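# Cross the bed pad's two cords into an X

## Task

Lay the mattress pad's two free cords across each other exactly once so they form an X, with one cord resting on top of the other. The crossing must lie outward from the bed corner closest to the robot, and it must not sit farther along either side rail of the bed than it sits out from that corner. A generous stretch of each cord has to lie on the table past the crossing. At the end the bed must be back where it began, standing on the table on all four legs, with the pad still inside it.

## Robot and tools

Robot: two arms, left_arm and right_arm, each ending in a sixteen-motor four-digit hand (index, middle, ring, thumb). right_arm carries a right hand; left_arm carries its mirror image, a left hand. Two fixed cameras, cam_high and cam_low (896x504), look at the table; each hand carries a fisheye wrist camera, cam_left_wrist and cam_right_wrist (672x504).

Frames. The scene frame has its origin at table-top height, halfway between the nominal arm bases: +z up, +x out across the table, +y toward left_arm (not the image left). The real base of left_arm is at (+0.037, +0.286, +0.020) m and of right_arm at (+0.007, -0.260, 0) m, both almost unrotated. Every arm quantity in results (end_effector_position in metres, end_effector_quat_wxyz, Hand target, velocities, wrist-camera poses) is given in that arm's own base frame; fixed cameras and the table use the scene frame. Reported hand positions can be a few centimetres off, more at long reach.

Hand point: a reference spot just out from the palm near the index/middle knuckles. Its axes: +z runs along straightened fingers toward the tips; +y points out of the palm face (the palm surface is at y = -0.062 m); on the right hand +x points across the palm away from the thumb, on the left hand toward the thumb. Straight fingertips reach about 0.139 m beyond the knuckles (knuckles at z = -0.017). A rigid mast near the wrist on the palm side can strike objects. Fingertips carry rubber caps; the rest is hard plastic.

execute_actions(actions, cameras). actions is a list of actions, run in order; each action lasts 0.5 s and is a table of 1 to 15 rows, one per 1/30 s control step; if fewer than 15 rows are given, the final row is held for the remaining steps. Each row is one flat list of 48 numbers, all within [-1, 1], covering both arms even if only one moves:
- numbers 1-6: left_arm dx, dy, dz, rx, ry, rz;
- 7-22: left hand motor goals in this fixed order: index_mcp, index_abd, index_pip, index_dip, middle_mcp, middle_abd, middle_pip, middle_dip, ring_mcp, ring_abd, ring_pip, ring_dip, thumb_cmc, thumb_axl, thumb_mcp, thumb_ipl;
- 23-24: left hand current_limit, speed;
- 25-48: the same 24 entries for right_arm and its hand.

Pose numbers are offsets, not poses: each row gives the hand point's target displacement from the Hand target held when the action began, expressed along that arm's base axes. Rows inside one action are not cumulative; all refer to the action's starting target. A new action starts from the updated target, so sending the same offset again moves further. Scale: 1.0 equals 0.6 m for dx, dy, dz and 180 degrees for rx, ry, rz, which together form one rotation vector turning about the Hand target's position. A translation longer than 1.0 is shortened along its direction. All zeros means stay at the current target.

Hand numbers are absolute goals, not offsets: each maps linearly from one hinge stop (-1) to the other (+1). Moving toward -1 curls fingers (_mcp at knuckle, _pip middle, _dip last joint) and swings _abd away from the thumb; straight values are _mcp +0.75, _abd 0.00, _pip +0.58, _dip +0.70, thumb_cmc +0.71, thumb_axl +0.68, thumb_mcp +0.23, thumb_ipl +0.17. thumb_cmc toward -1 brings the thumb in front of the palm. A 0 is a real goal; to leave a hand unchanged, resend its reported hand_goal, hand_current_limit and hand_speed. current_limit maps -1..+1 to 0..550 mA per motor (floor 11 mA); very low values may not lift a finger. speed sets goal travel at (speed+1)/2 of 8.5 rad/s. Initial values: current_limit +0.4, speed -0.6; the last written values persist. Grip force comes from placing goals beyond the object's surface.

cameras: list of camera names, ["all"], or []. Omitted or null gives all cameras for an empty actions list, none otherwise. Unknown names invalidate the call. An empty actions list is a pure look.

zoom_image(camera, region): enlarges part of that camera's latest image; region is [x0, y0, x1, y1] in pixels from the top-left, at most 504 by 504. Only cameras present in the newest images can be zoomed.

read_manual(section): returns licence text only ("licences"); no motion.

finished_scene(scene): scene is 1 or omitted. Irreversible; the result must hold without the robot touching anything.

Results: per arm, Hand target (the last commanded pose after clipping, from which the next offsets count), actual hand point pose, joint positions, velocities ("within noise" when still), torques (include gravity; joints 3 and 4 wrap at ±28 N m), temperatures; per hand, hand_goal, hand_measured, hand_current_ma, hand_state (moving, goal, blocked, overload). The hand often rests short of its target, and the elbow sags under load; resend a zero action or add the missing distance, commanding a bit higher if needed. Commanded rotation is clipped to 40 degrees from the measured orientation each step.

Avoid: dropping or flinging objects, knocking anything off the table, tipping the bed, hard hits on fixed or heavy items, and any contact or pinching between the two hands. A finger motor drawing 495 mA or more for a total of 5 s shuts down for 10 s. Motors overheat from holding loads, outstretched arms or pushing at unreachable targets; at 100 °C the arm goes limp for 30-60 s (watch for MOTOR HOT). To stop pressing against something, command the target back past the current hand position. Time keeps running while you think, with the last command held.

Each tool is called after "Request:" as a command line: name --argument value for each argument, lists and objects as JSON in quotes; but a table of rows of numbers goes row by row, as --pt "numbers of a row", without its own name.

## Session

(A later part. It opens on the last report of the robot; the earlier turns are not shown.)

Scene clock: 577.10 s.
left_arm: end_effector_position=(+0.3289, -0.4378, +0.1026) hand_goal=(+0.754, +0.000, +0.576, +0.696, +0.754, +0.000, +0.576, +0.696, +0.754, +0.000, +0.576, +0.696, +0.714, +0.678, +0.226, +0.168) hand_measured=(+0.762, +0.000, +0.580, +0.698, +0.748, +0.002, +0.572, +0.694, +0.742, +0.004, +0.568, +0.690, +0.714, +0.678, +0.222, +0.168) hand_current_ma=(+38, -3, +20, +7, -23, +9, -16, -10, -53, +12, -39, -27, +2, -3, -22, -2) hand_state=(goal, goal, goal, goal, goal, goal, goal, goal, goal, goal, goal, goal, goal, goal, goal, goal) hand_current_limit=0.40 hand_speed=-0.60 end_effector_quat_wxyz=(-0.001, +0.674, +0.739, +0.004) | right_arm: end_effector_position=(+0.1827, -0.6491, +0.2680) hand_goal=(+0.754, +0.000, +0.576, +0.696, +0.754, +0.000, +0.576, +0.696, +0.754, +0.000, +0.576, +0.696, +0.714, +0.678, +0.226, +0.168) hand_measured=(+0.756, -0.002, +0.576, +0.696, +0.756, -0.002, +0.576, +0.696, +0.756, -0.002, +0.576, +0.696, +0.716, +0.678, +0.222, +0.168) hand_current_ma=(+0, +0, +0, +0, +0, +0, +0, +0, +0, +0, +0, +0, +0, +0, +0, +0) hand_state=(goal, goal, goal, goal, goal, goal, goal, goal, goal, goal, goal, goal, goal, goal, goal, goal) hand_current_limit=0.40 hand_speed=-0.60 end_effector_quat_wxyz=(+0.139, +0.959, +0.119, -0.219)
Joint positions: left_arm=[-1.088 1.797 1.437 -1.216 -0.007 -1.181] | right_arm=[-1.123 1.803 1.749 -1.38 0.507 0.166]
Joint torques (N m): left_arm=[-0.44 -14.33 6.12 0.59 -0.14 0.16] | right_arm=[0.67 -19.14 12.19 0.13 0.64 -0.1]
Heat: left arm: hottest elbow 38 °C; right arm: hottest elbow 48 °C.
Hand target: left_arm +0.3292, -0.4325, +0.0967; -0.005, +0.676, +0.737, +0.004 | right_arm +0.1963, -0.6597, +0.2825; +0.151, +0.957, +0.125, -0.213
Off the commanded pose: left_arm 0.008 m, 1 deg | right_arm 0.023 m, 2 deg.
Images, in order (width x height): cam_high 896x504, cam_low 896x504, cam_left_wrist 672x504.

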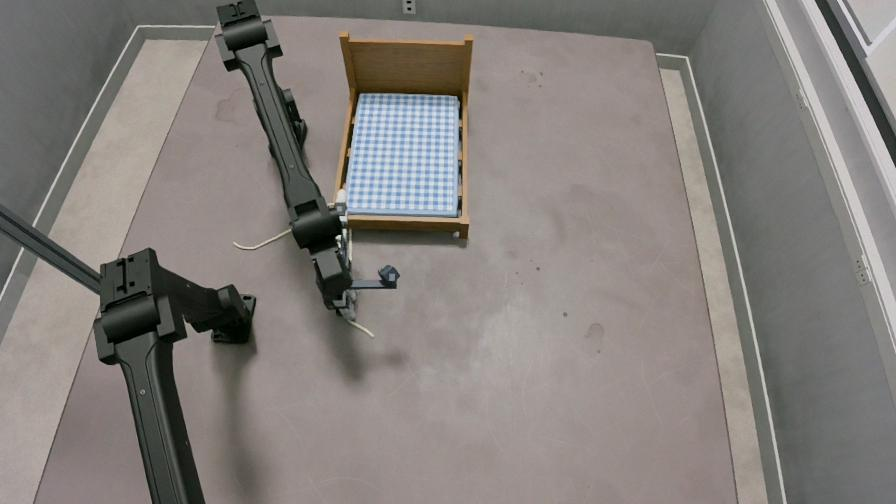

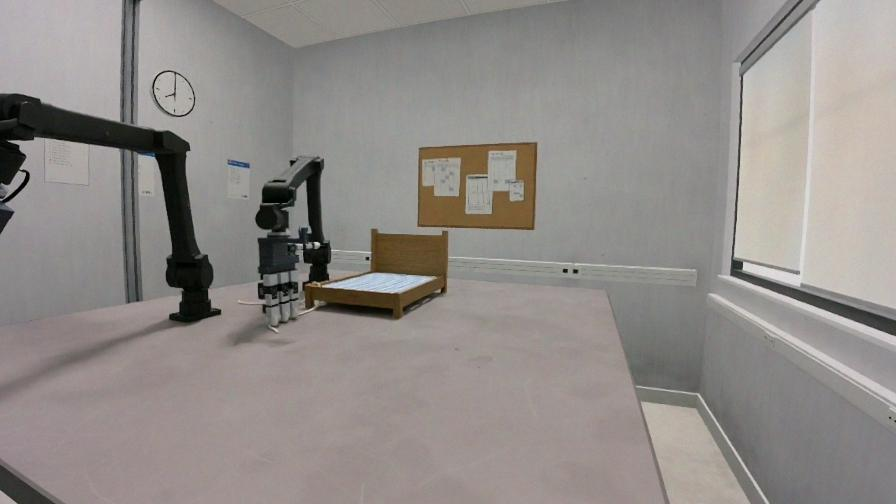

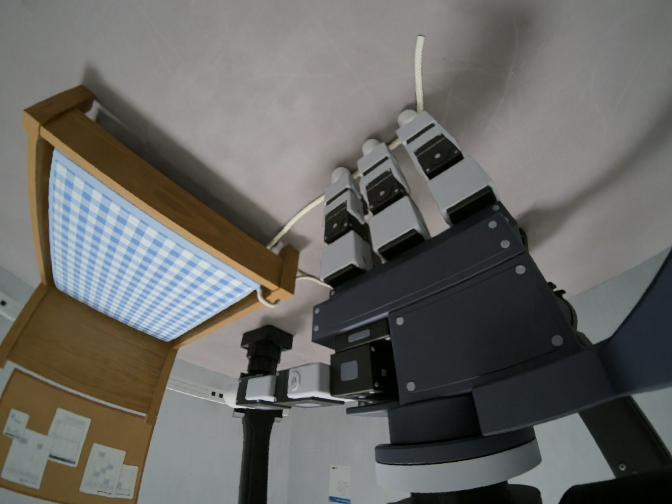

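Request:
execute_actions --actions '[[[-0.096,-0.054,0,0,0,-0.122,0.754,0,0.576,0.696,0.754,0,0.576,0.696,0.754,0,0.576,0.696,0.714,0.678,0.226,0.168,0.4,-0.6,0,0,0,0,0,0,0.754,0,0.576,0.696,0.754,0,0.576,0.696,0.754,0,0.576,0.696,0.714,0.678,0.226,0.168,0.4,-0.6]],[[-0.109,-0.014,0,0,0,-0.122,0.754,0,0.576,0.696,0.754,0,0.576,0.696,0.754,0,0.576,0.696,0.714,0.678,0.226,0.168,0.4,-0.6,0,0,0,0,0,0,0.754,0,0.576,0.696,0.754,0,0.576,0.696,0.754,0,0.576,0.696,0.714,0.678,0.226,0.168,0.4,-0.6]]]' --cameras '["cam_high","cam_low","cam_left_wrist"]'

Request:
zoom_image --camera "cam_left_wrist" --region '[220, 0, 472, 240]'

Request:
zoom_image --camera "cam_high" --region '[200, 180, 420, 360]'

Scene clock: 588.17 s.
left_arm: end_effector_position=(+0.2075, -0.4790, +0.1027) hand_goal=(+0.754, +0.000, +0.576, +0.696, +0.754, +0.000, +0.576, +0.696, +0.754, +0.000, +0.576, +0.696, +0.714, +0.678, +0.226, +0.168) hand_measured=(+0.752, -0.002, +0.574, +0.696, +0.752, -0.002, +0.574, +0.694, +0.736, +0.012, +0.562, +0.686, +0.714, +0.678, +0.222, +0.168) hand_current_ma=(-9, -9, -9, -4, -7, -8, -12, -9, -87, +43, -66, -40, +1, -3, -22, -2) hand_state=(goal, goal, goal, goal, goal, goal, goal, goal, goal, goal, goal, goal, goal, goal, goal, goal) hand_current_limit=0.40 hand_speed=-0.60 end_effector_quat_wxyz=(+0.002, +0.901, +0.434, +0.008) | right_arm: end_effector_position=(+0.1827, -0.6491, +0.2680) hand_goal=(+0.754, +0.000, +0.576, +0.696, +0.754, +0.000, +0.576, +0.696, +0.754, +0.000, +0.576, +0.696, +0.714, +0.678, +0.226, +0.168) hand_measured=(+0.756, -0.002, +0.576, +0.696, +0.756, -0.002, +0.576, +0.696, +0.756, -0.002, +0.576, +0.696, +0.716, +0.678, +0.222, +0.168) hand_current_ma=(+0, +0, +0, +0, +0, +0, +0, +0, +0, +0, +0, +0, +0, +0, +0, +0) hand_state=(goal, goal, goal, goal, goal, goal, goal, goal, goal, goal, goal, goal, goal, goal, goal, goal) hand_current_limit=0.40 hand_speed=-0.60 end_effector_quat_wxyz=(+0.139, +0.959, +0.119, -0.219)
Joint positions: left_arm=[-1.297 1.631 1.212 -1.152 -0.016 -0.625] | right_arm=[-1.123 1.803 1.749 -1.38 0.507 0.166]
Joint torques (N m): left_arm=[-0.67 -11.93 5.98 0.55 -0.03 0.14] | right_arm=[0.73 -19.19 12.14 0.12 0.67 -0.06]
Heat: left arm: hottest elbow 36 °C; right arm: hottest elbow 48 °C.
Hand target: left_arm +0.2061, -0.4734, +0.0967; -0.003, +0.903, +0.430, +0.006 | right_arm +0.1963, -0.6597, +0.2825; +0.151, +0.957, +0.125, -0.213
Off the commanded pose: left_arm 0.008 m, 1 deg | right_arm 0.023 m, 2 deg.
Images, in order (width x height): cam_high 896x504, cam_low 896x504, cam_left_wrist 672x504.

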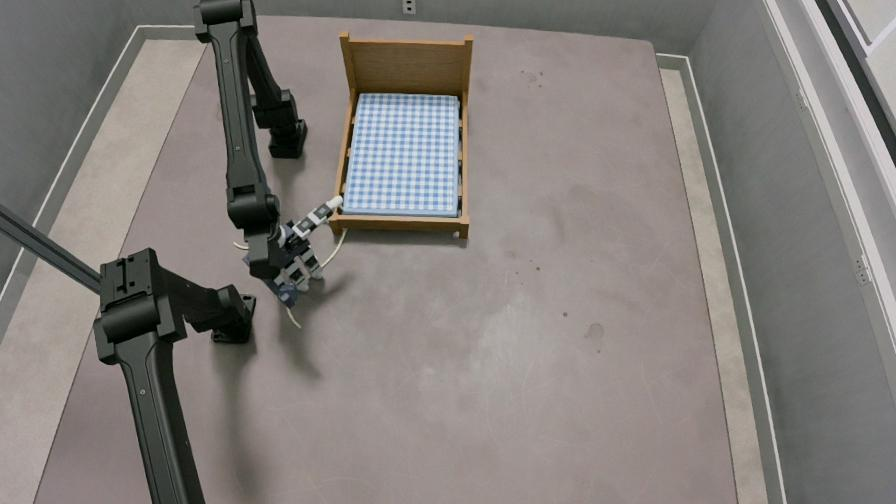

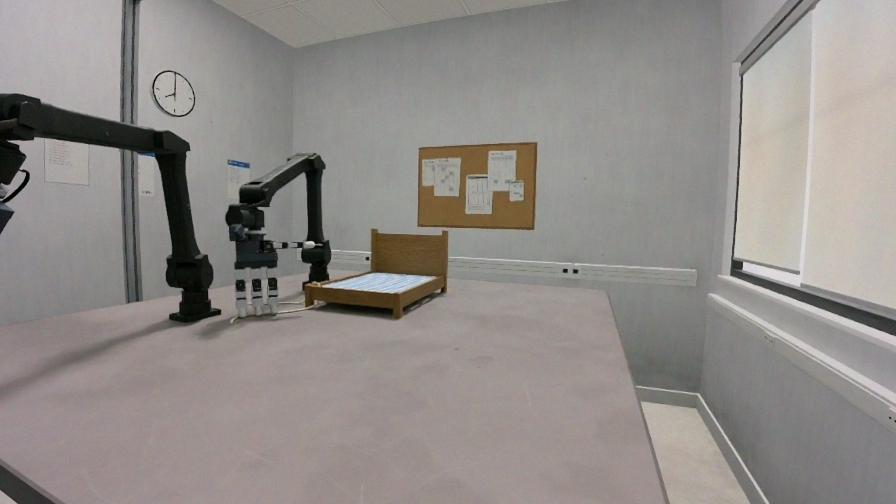

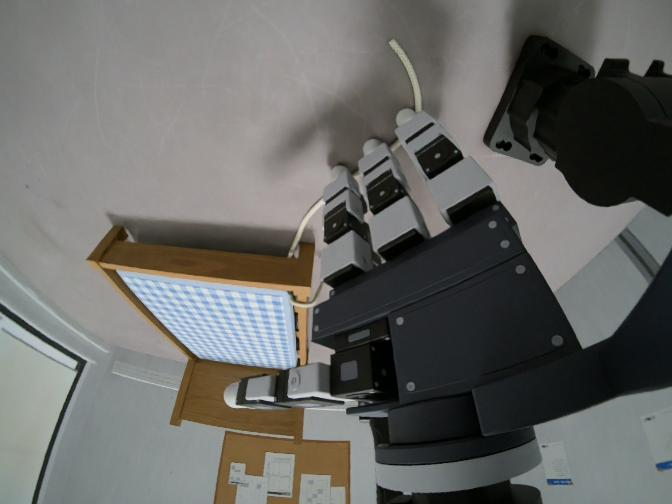

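Scaled by 2.000 from the camera's 672x504 image, which has a finer 960x720 frame.

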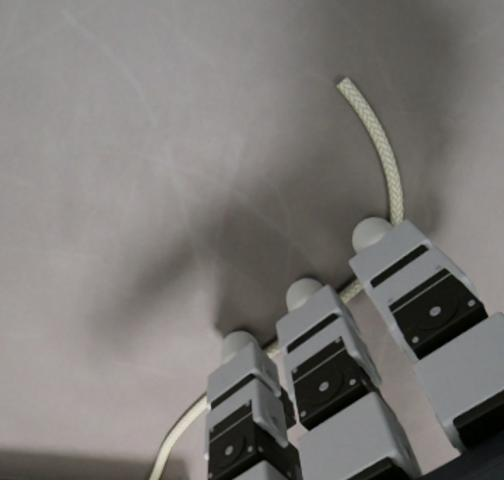

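Scaled by 2.291 from the camera's 896x504 image, which has a finer 1280x720 frame.

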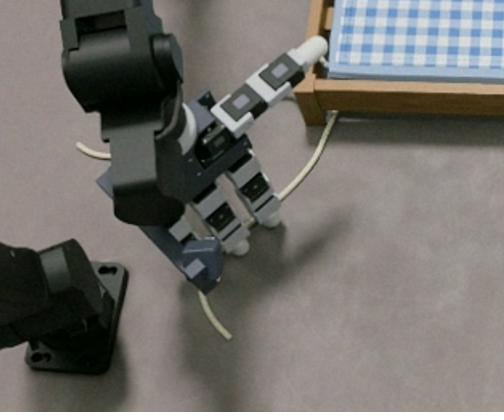

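Request:
execute_actions --actions '[[[-0.102,0.026,0,0,0,-0.117,0.754,0,0.576,0.696,0.754,0,0.576,0.696,0.754,0,0.576,0.696,0.714,0.678,0.226,0.168,0.4,-0.6,0,0,0,0,0,0,0.754,0,0.576,0.696,0.754,0,0.576,0.696,0.754,0,0.576,0.696,0.714,0.678,0.226,0.168,0.4,-0.6]]]' --cameras '["cam_high","cam_low","cam_left_wrist"]'

Request:
zoom_image --camera "cam_left_wrist" --region '[220, 0, 472, 240]'

Request:
zoom_image --camera "cam_high" --region '[200, 180, 420, 360]'

Scene clock: 600.27 s.
left_arm: end_effector_position=(+0.1474, -0.4639, +0.1025) hand_goal=(+0.754, +0.000, +0.576, +0.696, +0.754, +0.000, +0.576, +0.696, +0.754, +0.000, +0.576, +0.696, +0.714, +0.678, +0.226, +0.168) hand_measured=(+0.752, -0.002, +0.574, +0.696, +0.752, -0.002, +0.572, +0.694, +0.732, +0.006, +0.558, +0.684, +0.714, +0.678, +0.222, +0.168) hand_current_ma=(-7, -8, -8, -4, -10, -9, -13, -10, -103, +25, -79, -51, +1, -3, -23, -2) hand_state=(goal, goal, goal, goal, goal, goal, goal, goal, blocked, goal, goal, goal, goal, goal, goal, goal) hand_current_limit=0.40 hand_speed=-0.60 end_effector_quat_wxyz=(+0.003, +0.965, +0.264, +0.008) | right_arm: end_effector_position=(+0.1827, -0.6491, +0.2680) hand_goal=(+0.754, +0.000, +0.576, +0.696, +0.754, +0.000, +0.576, +0.696, +0.754, +0.000, +0.576, +0.696, +0.714, +0.678, +0.226, +0.168) hand_measured=(+0.756, -0.002, +0.576, +0.696, +0.756, -0.002, +0.576, +0.696, +0.756, -0.002, +0.576, +0.696, +0.716, +0.678, +0.222, +0.168) hand_current_ma=(+0, +0, +0, +0, +0, +0, +0, +0, +0, +0, +0, +0, +0, +0, +0, +0) hand_state=(goal, goal, goal, goal, goal, goal, goal, goal, goal, goal, goal, goal, goal, goal, goal, goal) hand_current_limit=0.40 hand_speed=-0.60 end_effector_quat_wxyz=(+0.139, +0.959, +0.119, -0.219)
Joint positions: left_arm=[-1.369 1.505 1.062 -1.122 -0.016 -0.332] | right_arm=[-1.123 1.803 1.749 -1.38 0.507 0.166]
Joint torques (N m): left_arm=[-0.85 -10.05 5.9 0.5 -0.09 0.16] | right_arm=[0.79 -18.78 12.12 0.13 0.65 -0.07]
Motor temperatures (°C): left_arm=[18 30 34 18 18 15] | right_arm=[19 30 49 18 20 20]
Heat: left arm: hottest elbow 34 °C; right arm: hottest elbow 49 °C.
Hand target: left_arm +0.1448, -0.4577, +0.0967; -0.002, +0.966, +0.258, +0.006 | right_arm +0.1963, -0.6597, +0.2825; +0.151, +0.957, +0.125, -0.213
Off the commanded pose: left_arm 0.009 m, 1 deg | right_arm 0.023 m, 2 deg.
Images, in order (width x height): cam_high 896x504, cam_low 896x504, cam_left_wrist 672x504.

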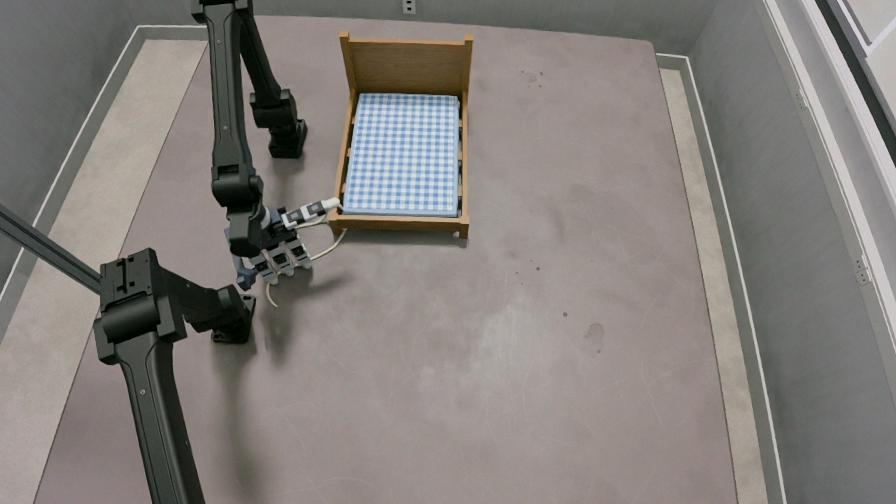

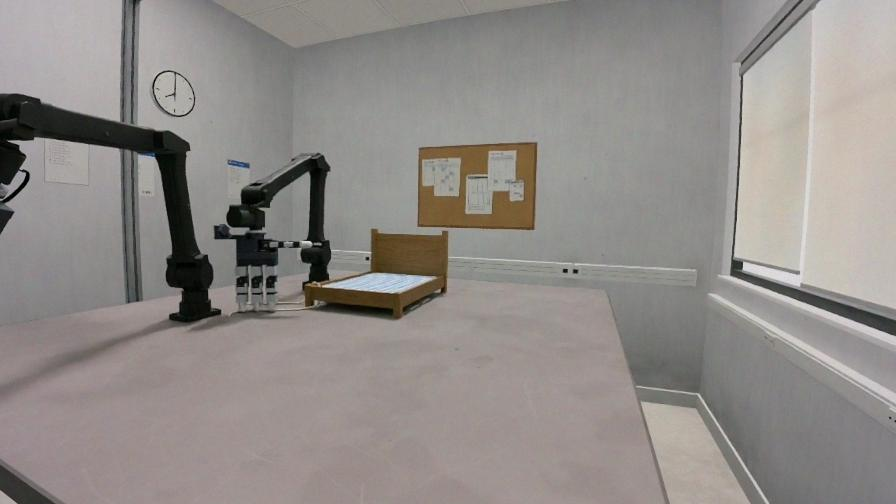

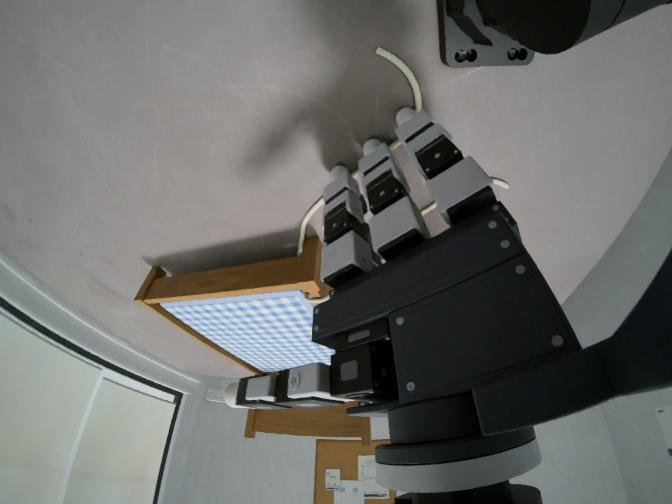

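Scaled by 2.000 from the camera's 672x504 image, which has a finer 960x720 frame.

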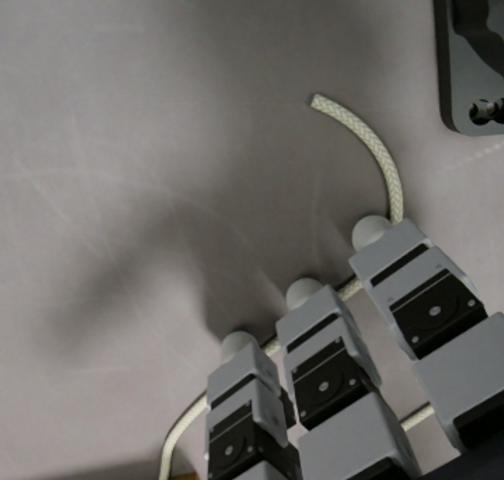

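Scaled by 2.291 from the camera's 896x504 image, which has a finer 1280x720 frame.

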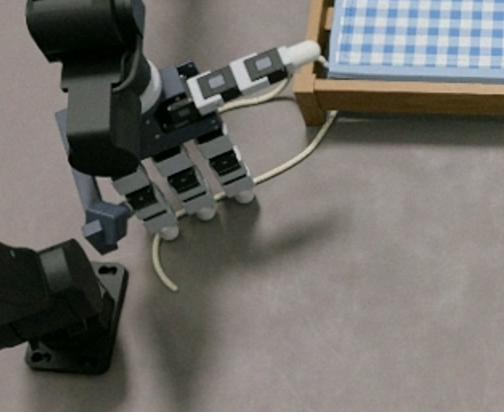

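Request:
execute_actions --actions '[[[0,0,0.2,0,0,0,0.754,-0.22,0.576,0.696,-0.547,0,-0.738,0.116,0.754,0.22,0.576,0.696,0.714,0.678,0.226,0.168,0.4,-0.6,0,0,0,0,0,0,0.754,0,0.576,0.696,0.754,0,0.576,0.696,0.754,0,0.576,0.696,0.714,0.678,0.226,0.168,0.4,-0.6]],[[-0.158,0.096,0,0,0,-0.25,0.754,-0.22,0.576,0.696,-0.547,0,-0.738,0.116,0.754,0.22,0.576,0.696,0.714,0.678,0.226,0.168,0.4,-0.6,0,0,0,0,0,0,0.754,0,0.576,0.696,0.754,0,0.576,0.696,0.754,0,0.576,0.696,0.714,0.678,0.226,0.168,0.4,-0.6]],[[-0.181,0.031,-0.08,0,0,-0.233,0.754,-0.22,0.576,0.696,-0.547,0,-0.738,0.116,0.754,0.22,0.576,0.696,0.714,0.678,0.226,0.168,0.4,-0.6,0,0,0,0,0,0,0.754,0,0.576,0.696,0.754,0,0.576,0.696,0.754,0,0.576,0.696,0.714,0.678,0.226,0.168,0.4,-0.6]]]' --cameras '["cam_high","cam_low","cam_left_wrist"]'

Request:
zoom_image --camera "cam_left_wrist" --region '[220, 0, 472, 240]'

Request:
zoom_image --camera "cam_high" --region '[200, 180, 420, 360]'

Scene clock: 729.30 s.
left_arm: end_effector_position=(-0.0589, -0.3768, +0.1708) hand_goal=(+0.754, -0.220, +0.576, +0.696, -0.546, +0.000, -0.738, +0.116, +0.754, +0.220, +0.576, +0.696, +0.714, +0.678, +0.226, +0.168) hand_measured=(+0.752, -0.218, +0.574, +0.696, -0.506, -0.002, -0.728, +0.118, +0.752, +0.216, +0.574, +0.692, +0.714, +0.678, +0.222, +0.168) hand_current_ma=(-8, +10, -7, -4, +197, -8, +46, +9, -5, -11, -11, -13, +0, -3, -23, -2) hand_state=(goal, goal, goal, goal, blocked, goal, goal, goal, goal, goal, goal, goal, goal, goal, goal, goal) hand_current_limit=0.40 hand_speed=-0.60 end_effector_quat_wxyz=(+0.001, +0.881, -0.473, +0.009) | right_arm: end_effector_position=(+0.1827, -0.6491, +0.2680) hand_goal=(+0.754, +0.000, +0.576, +0.696, +0.754, +0.000, +0.576, +0.696, +0.754, +0.000, +0.576, +0.696, +0.714, +0.678, +0.226, +0.168) hand_measured=(+0.756, -0.002, +0.576, +0.696, +0.756, -0.002, +0.576, +0.696, +0.756, -0.002, +0.576, +0.696, +0.716, +0.678, +0.222, +0.168) hand_current_ma=(+0, +0, +0, +0, +0, +0, +0, +0, +0, +0, +0, +0, +0, +0, +0, +0) hand_state=(goal, goal, goal, goal, goal, goal, goal, goal, goal, goal, goal, goal, goal, goal, goal, goal) hand_current_limit=0.40 hand_speed=-0.60 end_effector_quat_wxyz=(+0.139, +0.959, +0.119, -0.219)
Joint positions: left_arm=[-1.579 1.17 0.94 -1.331 -0.014 0.978] | right_arm=[-1.123 1.803 1.749 -1.38 0.507 0.166]
Joint torques (N m): left_arm=[-0.44 -4.54 8.55 0.79 0.09 0.12] | right_arm=[0.62 -19.08 12.22 0.08 0.66 -0.07]
Motor temperatures (°C): left_arm=[18 30 29 18 18 15] | right_arm=[19 30 52 18 20 20]
Heat: left arm: hottest shoulder 30 °C; right arm: hottest elbow 52 °C.
Hand target: left_arm -0.0585, -0.3817, +0.1687; +0.003, +0.879, -0.477, +0.006 | right_arm +0.1963, -0.6597, +0.2825; +0.151, +0.957, +0.125, -0.213
Off the commanded pose: left_arm 0.005 m, 1 deg | right_arm 0.023 m, 2 deg.
Images, in order (width x height): cam_high 896x504, cam_low 896x504, cam_left_wrist 672x504.

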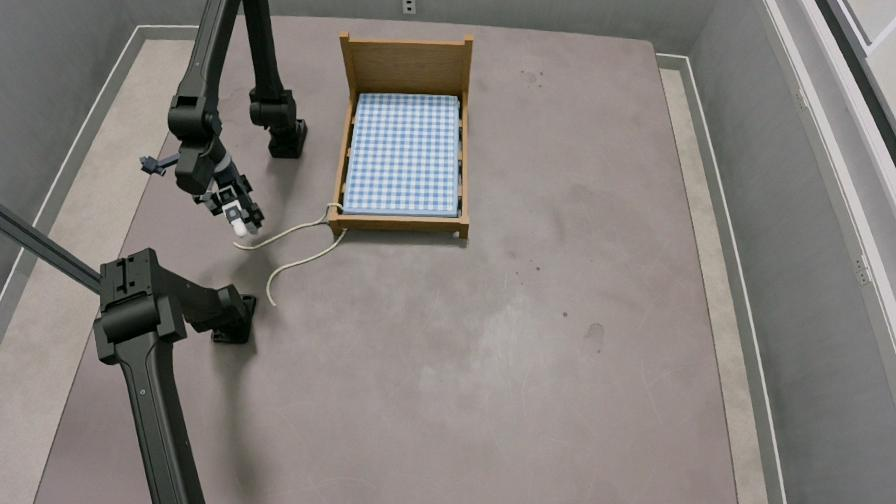

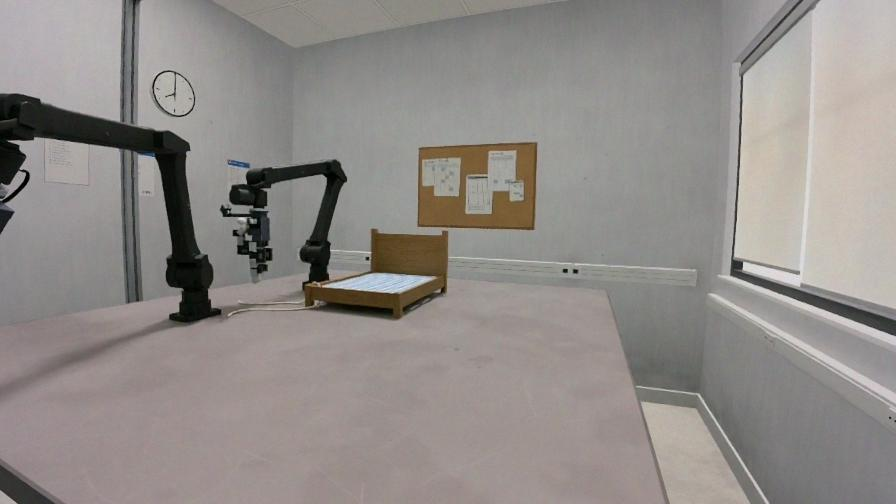

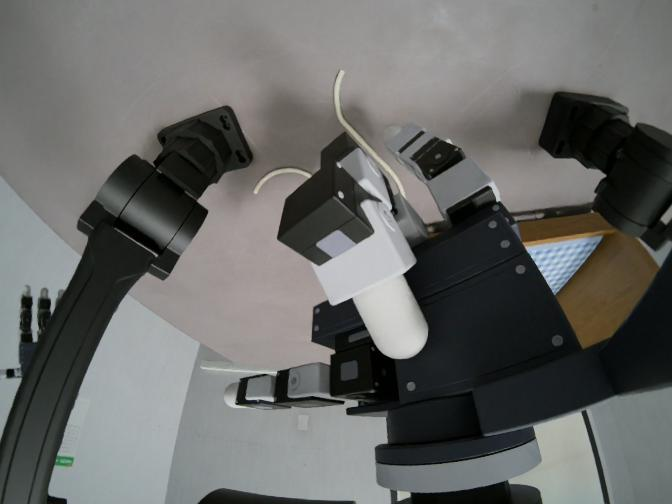

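Scaled by 2.000 from the camera's 672x504 image, which has a finer 960x720 frame.

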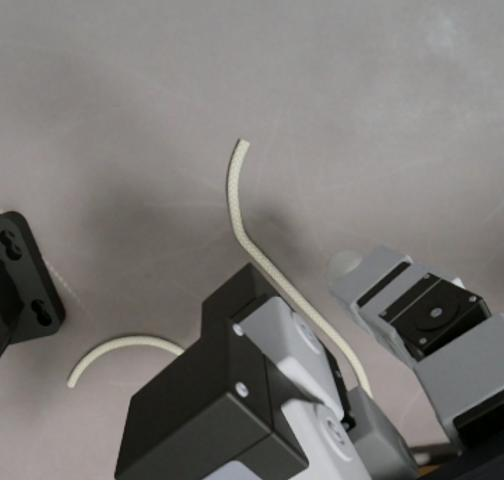

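Scaled by 2.291 from the camera's 896x504 image, which has a finer 1280x720 frame.

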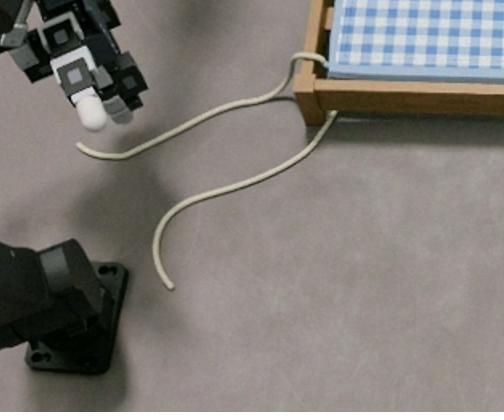

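Request:
execute_actions --actions '[[[0.008,-0.0125,-0.1233,0,0,0,0.754,-0.22,0.576,0.696,-0.547,0,-0.738,0.116,0.754,0.22,0.576,0.696,0.714,0.678,0.226,0.168,0.4,-0.6,0,0,0,0,0,0,0.754,0,0.576,0.696,0.754,0,0.576,0.696,0.754,0,0.576,0.696,0.714,0.678,0.226,0.168,0.4,-0.6]]]' --cameras '["cam_high","cam_low","cam_left_wrist"]'

Request:
zoom_image --camera "cam_left_wrist" --region '[260, 40, 472, 240]'

Request:
zoom_image --camera "cam_low" --region '[200, 240, 320, 340]'

Request:
zoom_image --camera "cam_high" --region '[220, 200, 320, 280]'

Scene clock: 747.53 s.
left_arm: end_effector_position=(-0.0556, -0.3841, +0.0979) hand_goal=(+0.754, -0.220, +0.576, +0.696, -0.546, +0.000, -0.738, +0.116, +0.754, +0.220, +0.576, +0.696, +0.714, +0.678, +0.226, +0.168) hand_measured=(+0.752, -0.218, +0.574, +0.696, -0.506, -0.002, -0.728, +0.118, +0.764, +0.216, +0.584, +0.700, +0.714, +0.678, +0.222, +0.168) hand_current_ma=(-8, +9, -7, -4, +197, -8, +46, +9, +49, -19, +36, +14, +0, -3, -23, -2) hand_state=(goal, goal, goal, goal, blocked, goal, goal, goal, goal, goal, goal, goal, goal, goal, goal, goal) hand_current_limit=0.40 hand_speed=-0.60 end_effector_quat_wxyz=(-0.004, +0.879, -0.477, +0.002) | right_arm: end_effector_position=(+0.1827, -0.6491, +0.2680) hand_goal=(+0.754, +0.000, +0.576, +0.696, +0.754, +0.000, +0.576, +0.696, +0.754, +0.000, +0.576, +0.696, +0.714, +0.678, +0.226, +0.168) hand_measured=(+0.756, -0.002, +0.576, +0.696, +0.756, -0.002, +0.576, +0.696, +0.756, -0.002, +0.576, +0.696, +0.716, +0.678, +0.222, +0.168) hand_current_ma=(+0, +0, +0, +0, +0, +0, +0, +0, +0, +0, +0, +0, +0, +0, +0, +0) hand_state=(goal, goal, goal, goal, goal, goal, goal, goal, goal, goal, goal, goal, goal, goal, goal, goal) hand_current_limit=0.40 hand_speed=-0.60 end_effector_quat_wxyz=(+0.139, +0.959, +0.119, -0.219)
Joint positions: left_arm=[-1.563 1.274 0.823 -1.124 -0.007 1.003] | right_arm=[-1.123 1.803 1.749 -1.38 0.507 0.166]
Joint torques (N m): left_arm=[-0.5 -5.54 7.32 1.5 -0.07 0.1] | right_arm=[0.79 -19.31 12.14 0.16 0.65 -0.06]
Heat: left arm: hottest elbow 31 °C; right arm: hottest elbow 52 °C.
Hand target: left_arm -0.0538, -0.3890, +0.0947; +0.003, +0.879, -0.478, +0.006 | right_arm +0.1963, -0.6597, +0.2825; +0.151, +0.957, +0.125, -0.213
Off the commanded pose: left_arm 0.006 m, 1 deg | right_arm 0.023 m, 2 deg.
Images, in order (width x height): cam_high 896x504, cam_low 896x504, cam_left_wrist 672x504.

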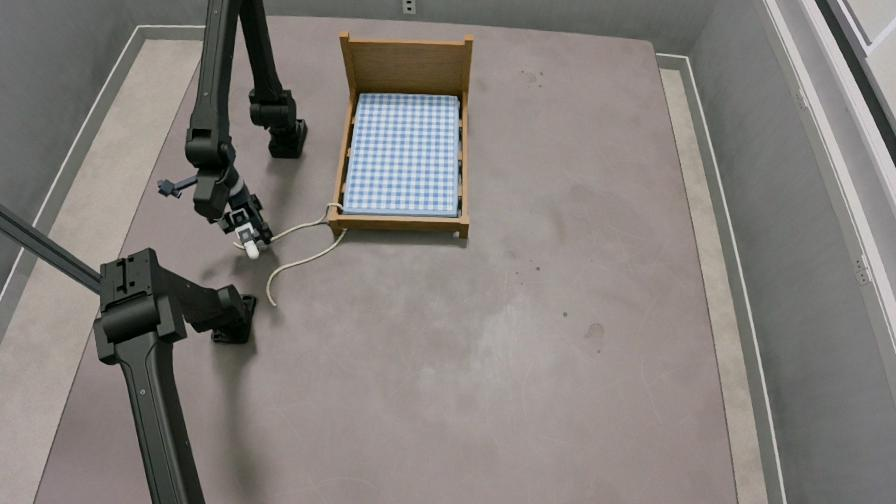

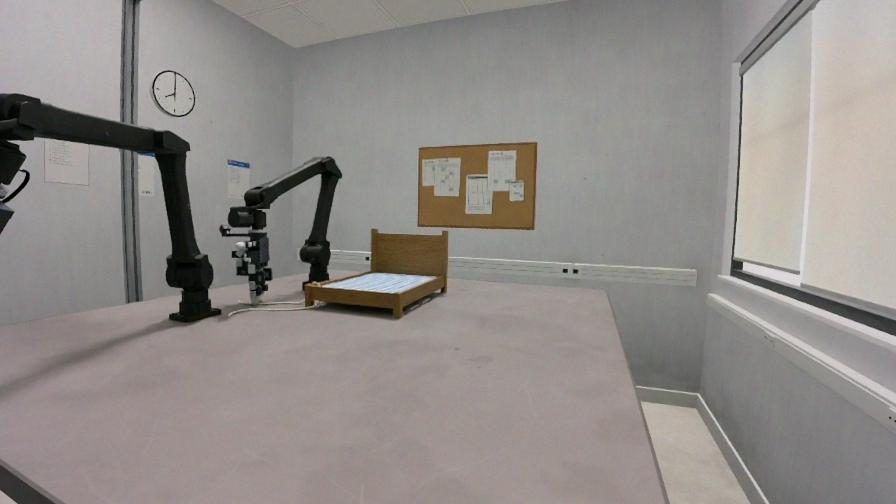

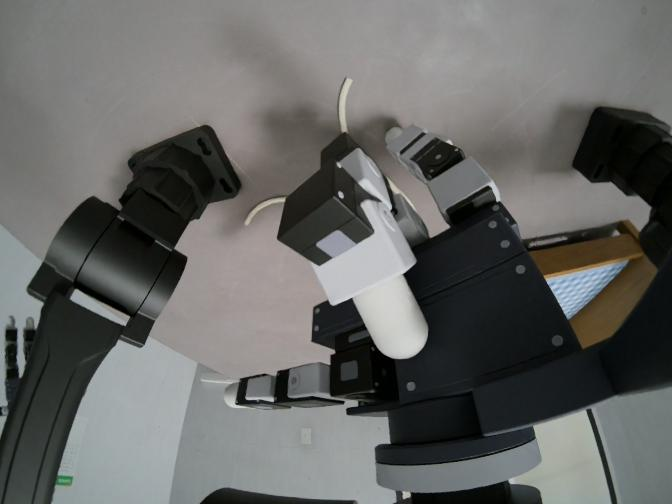

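Scaled by 2.377 from the camera's 672x504 image, which has a finer 960x720 frame.

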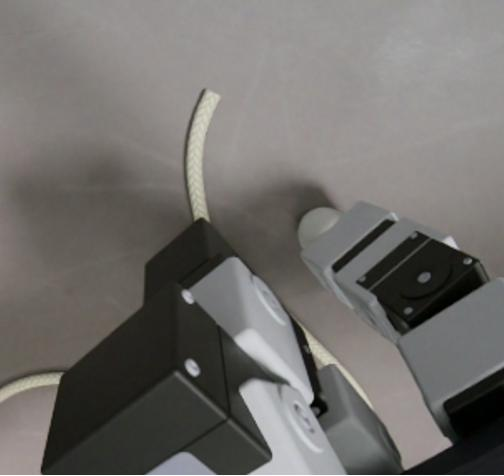

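Scaled by 4.200 from the camera's 896x504 image, which has a finer 1280x720 frame.

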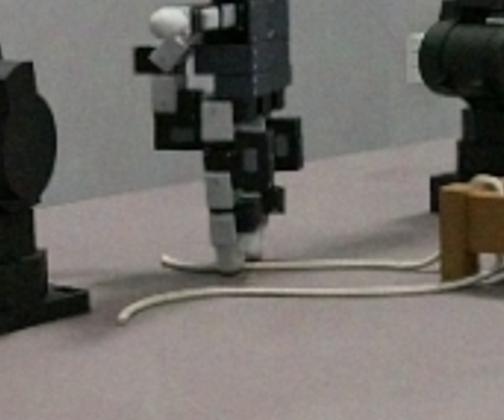

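Scaled by 5.040 from the camera's 896x504 image, which has a finer 1280x720 frame.

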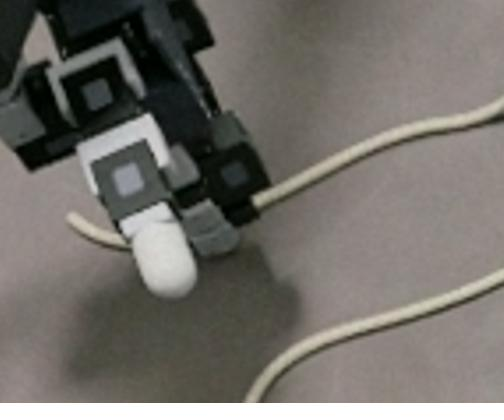

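Request:
execute_actions --actions '[[[0,0,-0.005,0,0,0,0.754,-0.42,0.576,0.696,-0.547,0,-0.738,0.116,0.754,0.42,0.576,0.696,0.714,0.678,0.226,0.168,0.4,-0.6,0,0,0,0,0,0,0.754,0,0.576,0.696,0.754,0,0.576,0.696,0.754,0,0.576,0.696,0.714,0.678,0.226,0.168,0.4,-0.6]],[[0,0,0.1,0,0,0,0.754,-0.42,0.576,0.696,-0.547,0,-0.738,0.116,0.754,0.42,0.576,0.696,0.714,0.678,0.226,0.168,0.4,-0.6,0,0,0,0,0,0,0.754,0,0.576,0.696,0.754,0,0.576,0.696,0.754,0,0.576,0.696,0.714,0.678,0.226,0.168,0.4,-0.6]]]' --cameras '["cam_high","cam_low","cam_left_wrist"]'

Request:
zoom_image --camera "cam_low" --region '[200, 240, 320, 340]'

Request:
zoom_image --camera "cam_high" --region '[220, 180, 360, 320]'

Scene clock: 758.57 s.
left_arm: end_effector_position=(-0.0563, -0.3709, +0.1290) hand_goal=(+0.754, -0.420, +0.576, +0.696, -0.546, +0.000, -0.738, +0.116, +0.754, +0.420, +0.576, +0.696, +0.714, +0.678, +0.226, +0.168) hand_measured=(+0.752, -0.412, +0.574, +0.696, -0.506, -0.002, -0.728, +0.118, +0.756, +0.358, +0.580, +0.700, +0.714, +0.678, +0.222, +0.168) hand_current_ma=(-12, +31, -7, -4, +197, -8, +46, +9, +9, -253, +17, +15, +0, -3, -23, -2) hand_state=(goal, goal, goal, goal, blocked, goal, goal, goal, goal, blocked, goal, goal, goal, goal, goal, goal) hand_current_limit=0.40 hand_speed=-0.60 end_effector_quat_wxyz=(-0.017, +0.878, -0.478, -0.007) | right_arm: end_effector_position=(+0.1827, -0.6491, +0.2680) hand_goal=(+0.754, +0.000, +0.576, +0.696, +0.754, +0.000, +0.576, +0.696, +0.754, +0.000, +0.576, +0.696, +0.714, +0.678, +0.226, +0.168) hand_measured=(+0.756, -0.002, +0.576, +0.696, +0.756, -0.002, +0.576, +0.696, +0.756, -0.002, +0.576, +0.696, +0.716, +0.678, +0.222, +0.168) hand_current_ma=(+0, +0, +0, +0, +0, +0, +0, +0, +0, +0, +0, +0, +0, +0, +0, +0) hand_state=(goal, goal, goal, goal, goal, goal, goal, goal, goal, goal, goal, goal, goal, goal, goal, goal) hand_current_limit=0.40 hand_speed=-0.60 end_effector_quat_wxyz=(+0.139, +0.959, +0.119, -0.219)
Joint positions: left_arm=[-1.563 1.221 0.873 -1.259 -0.004 1.004] | right_arm=[-1.123 1.803 1.749 -1.38 0.507 0.166]
Joint torques (N m): left_arm=[-0.5 -6.01 12.1 -0.03 -0.18 0.06] | right_arm=[0.79 -19.25 12.1 0.13 0.66 -0.09]
Heat: left arm: hottest elbow 32 °C; right arm: hottest elbow 52 °C.
Hand target: left_arm -0.0538, -0.3891, +0.1517; +0.003, +0.879, -0.477, +0.006 | right_arm +0.1963, -0.6597, +0.2825; +0.151, +0.957, +0.125, -0.213
Off the commanded pose: left_arm 0.029 m, 3 deg | right_arm 0.023 m, 2 deg.
Images, in order (width x height): cam_high 896x504, cam_low 896x504, cam_left_wrist 672x504.

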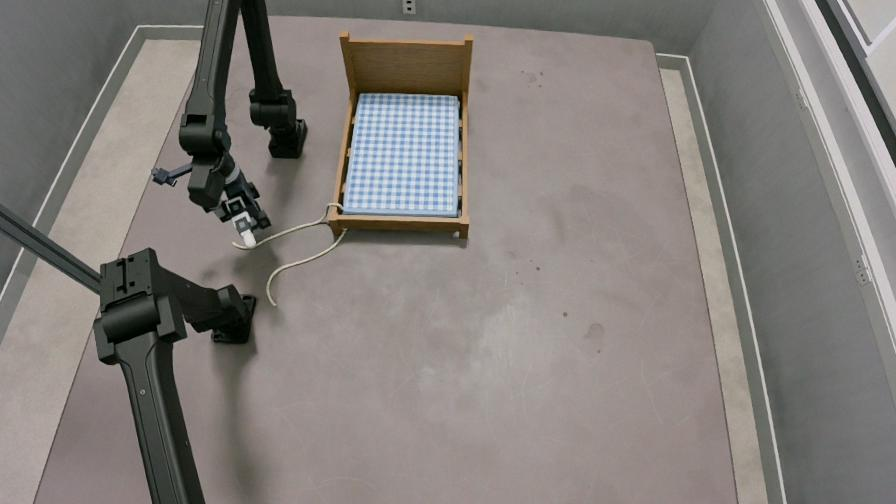

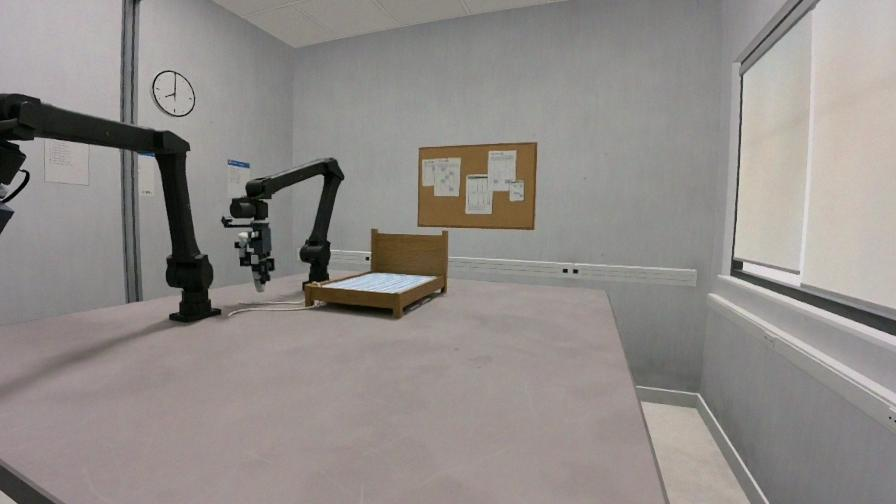

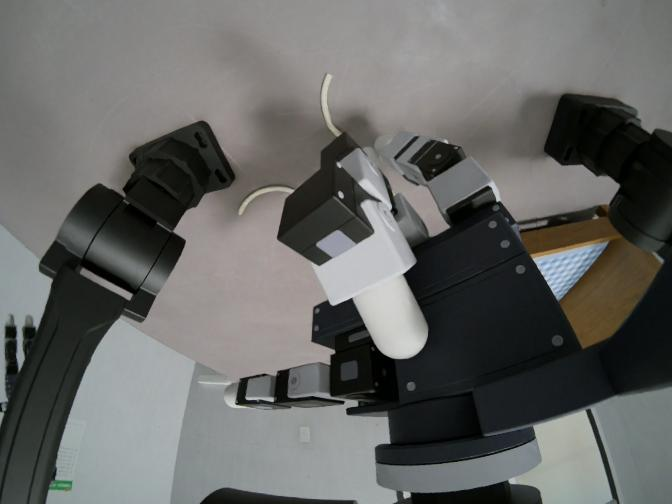

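Scaled by 4.200 from the camera's 896x504 image, which has a finer 1280x720 frame.

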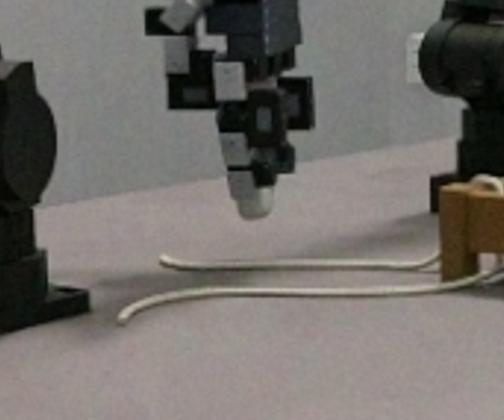

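Scaled by 3.600 from the camera's 896x504 image, which has a finer 1280x720 frame.

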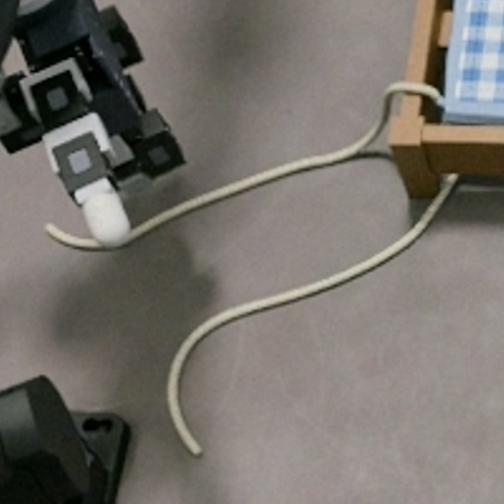

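Request:
execute_actions --actions '[[[0,0,-0.08,0,0,0,0.754,-0.22,0.576,0.696,-0.547,0,-0.738,0.116,0.754,0.22,0.576,0.696,0.714,0.678,0.226,0.168,0.4,-0.6,0,0,0,0,0,0,0.754,0,0.576,0.696,0.754,0,0.576,0.696,0.754,0,0.576,0.696,0.714,0.678,0.226,0.168,0.4,-0.6]]]' --cameras '["cam_low","cam_left_wrist"]'

Request:
zoom_image --camera "cam_left_wrist" --region '[300, 50, 426, 170]'

Request:
zoom_image --camera "cam_low" --region '[220, 260, 300, 320]'

Scene clock: 775.87 s.
left_arm: end_effector_position=(-0.0560, -0.3911, +0.1122) hand_goal=(+0.754, -0.220, +0.576, +0.696, -0.546, +0.000, -0.738, +0.116, +0.754, +0.220, +0.576, +0.696, +0.714, +0.678, +0.226, +0.168) hand_measured=(+0.752, -0.222, +0.574, +0.696, -0.506, -0.002, -0.728, +0.118, +0.754, +0.222, +0.578, +0.700, +0.714, +0.678, +0.222, +0.168) hand_current_ma=(-12, -6, -7, -4, +197, -8, +46, +9, +3, +6, +11, +13, +0, -3, -23, -2) hand_state=(goal, goal, goal, goal, blocked, goal, goal, goal, goal, goal, goal, goal, goal, goal, goal, goal) hand_current_limit=0.40 hand_speed=-0.60 end_effector_quat_wxyz=(+0.009, +0.878, -0.478, +0.008) | right_arm: end_effector_position=(+0.1827, -0.6491, +0.2680) hand_goal=(+0.754, +0.000, +0.576, +0.696, +0.754, +0.000, +0.576, +0.696, +0.754, +0.000, +0.576, +0.696, +0.714, +0.678, +0.226, +0.168) hand_measured=(+0.756, -0.002, +0.576, +0.696, +0.756, -0.002, +0.576, +0.696, +0.756, -0.002, +0.576, +0.696, +0.716, +0.678, +0.222, +0.168) hand_current_ma=(+0, +0, +0, +0, +0, +0, +0, +0, +0, +0, +0, +0, +0, +0, +0, +0) hand_state=(goal, goal, goal, goal, goal, goal, goal, goal, goal, goal, goal, goal, goal, goal, goal, goal) hand_current_limit=0.40 hand_speed=-0.60 end_effector_quat_wxyz=(+0.139, +0.959, +0.119, -0.219)
Joint positions: left_arm=[-1.563 1.259 0.846 -1.135 -0.005 1.004] | right_arm=[-1.123 1.803 1.749 -1.38 0.507 0.166]
Joint torques (N m): left_arm=[-0.5 -5.3 6.93 0.81 -0.15 0.06] | right_arm=[0.79 -19.08 12.1 0.14 0.65 -0.07]
Motor temperatures (°C): left_arm=[18 29 35 18 18 15] | right_arm=[19 30 53 18 20 20]
Heat: left arm: hottest elbow 35 °C; right arm: hottest elbow 53 °C.
Hand target: left_arm -0.0537, -0.3892, +0.1037; +0.003, +0.879, -0.477, +0.006 | right_arm +0.1963, -0.6597, +0.2825; +0.151, +0.957, +0.125, -0.213
Off the commanded pose: left_arm 0.009 m, 1 deg | right_arm 0.023 m, 2 deg.
Images, in order (width x height): cam_low 896x504, cam_left_wrist 672x504.

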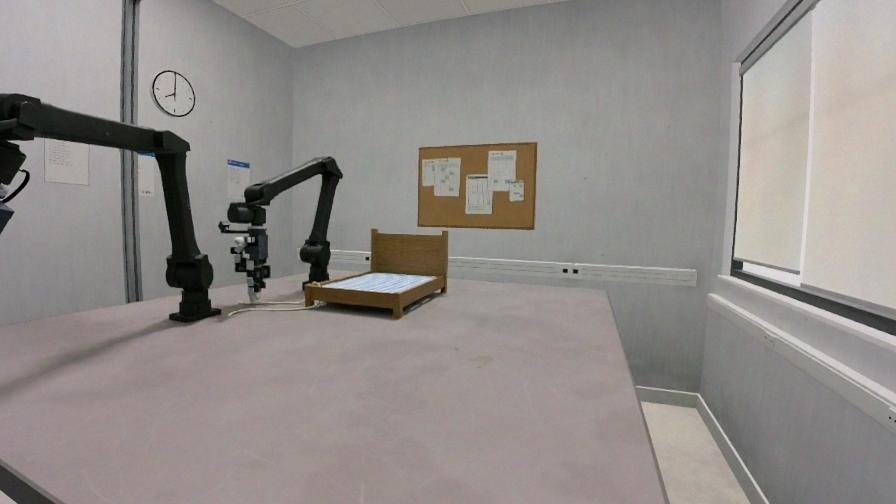

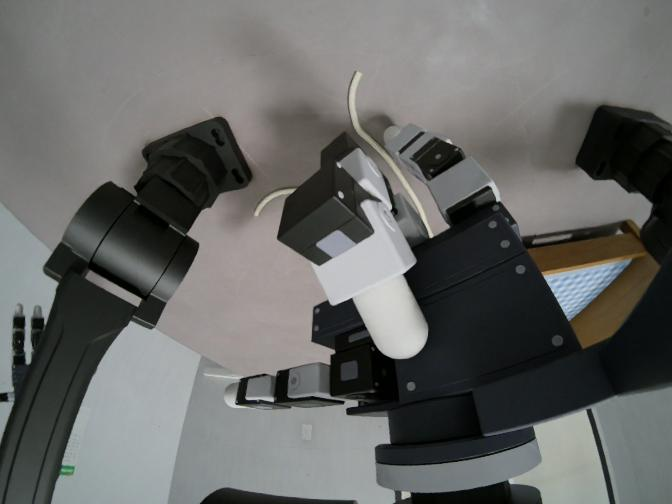

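Scaled by 4.000 from the camera's 672x504 image, which has a finer 960x720 frame.

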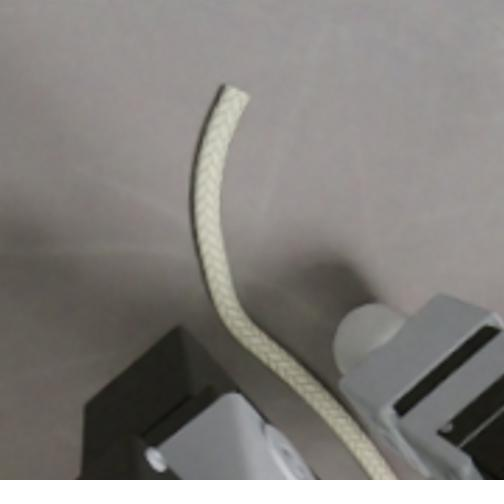

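Scaled by 6.300 from the camera's 896x504 image, which has a finer 1280x720 frame.

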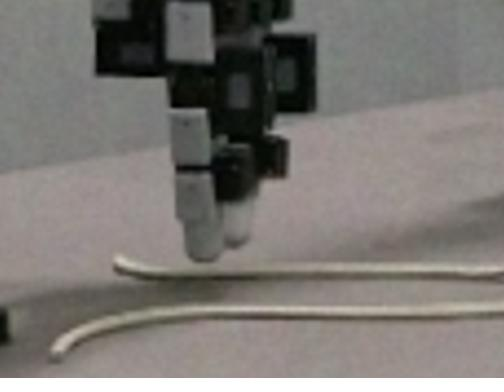

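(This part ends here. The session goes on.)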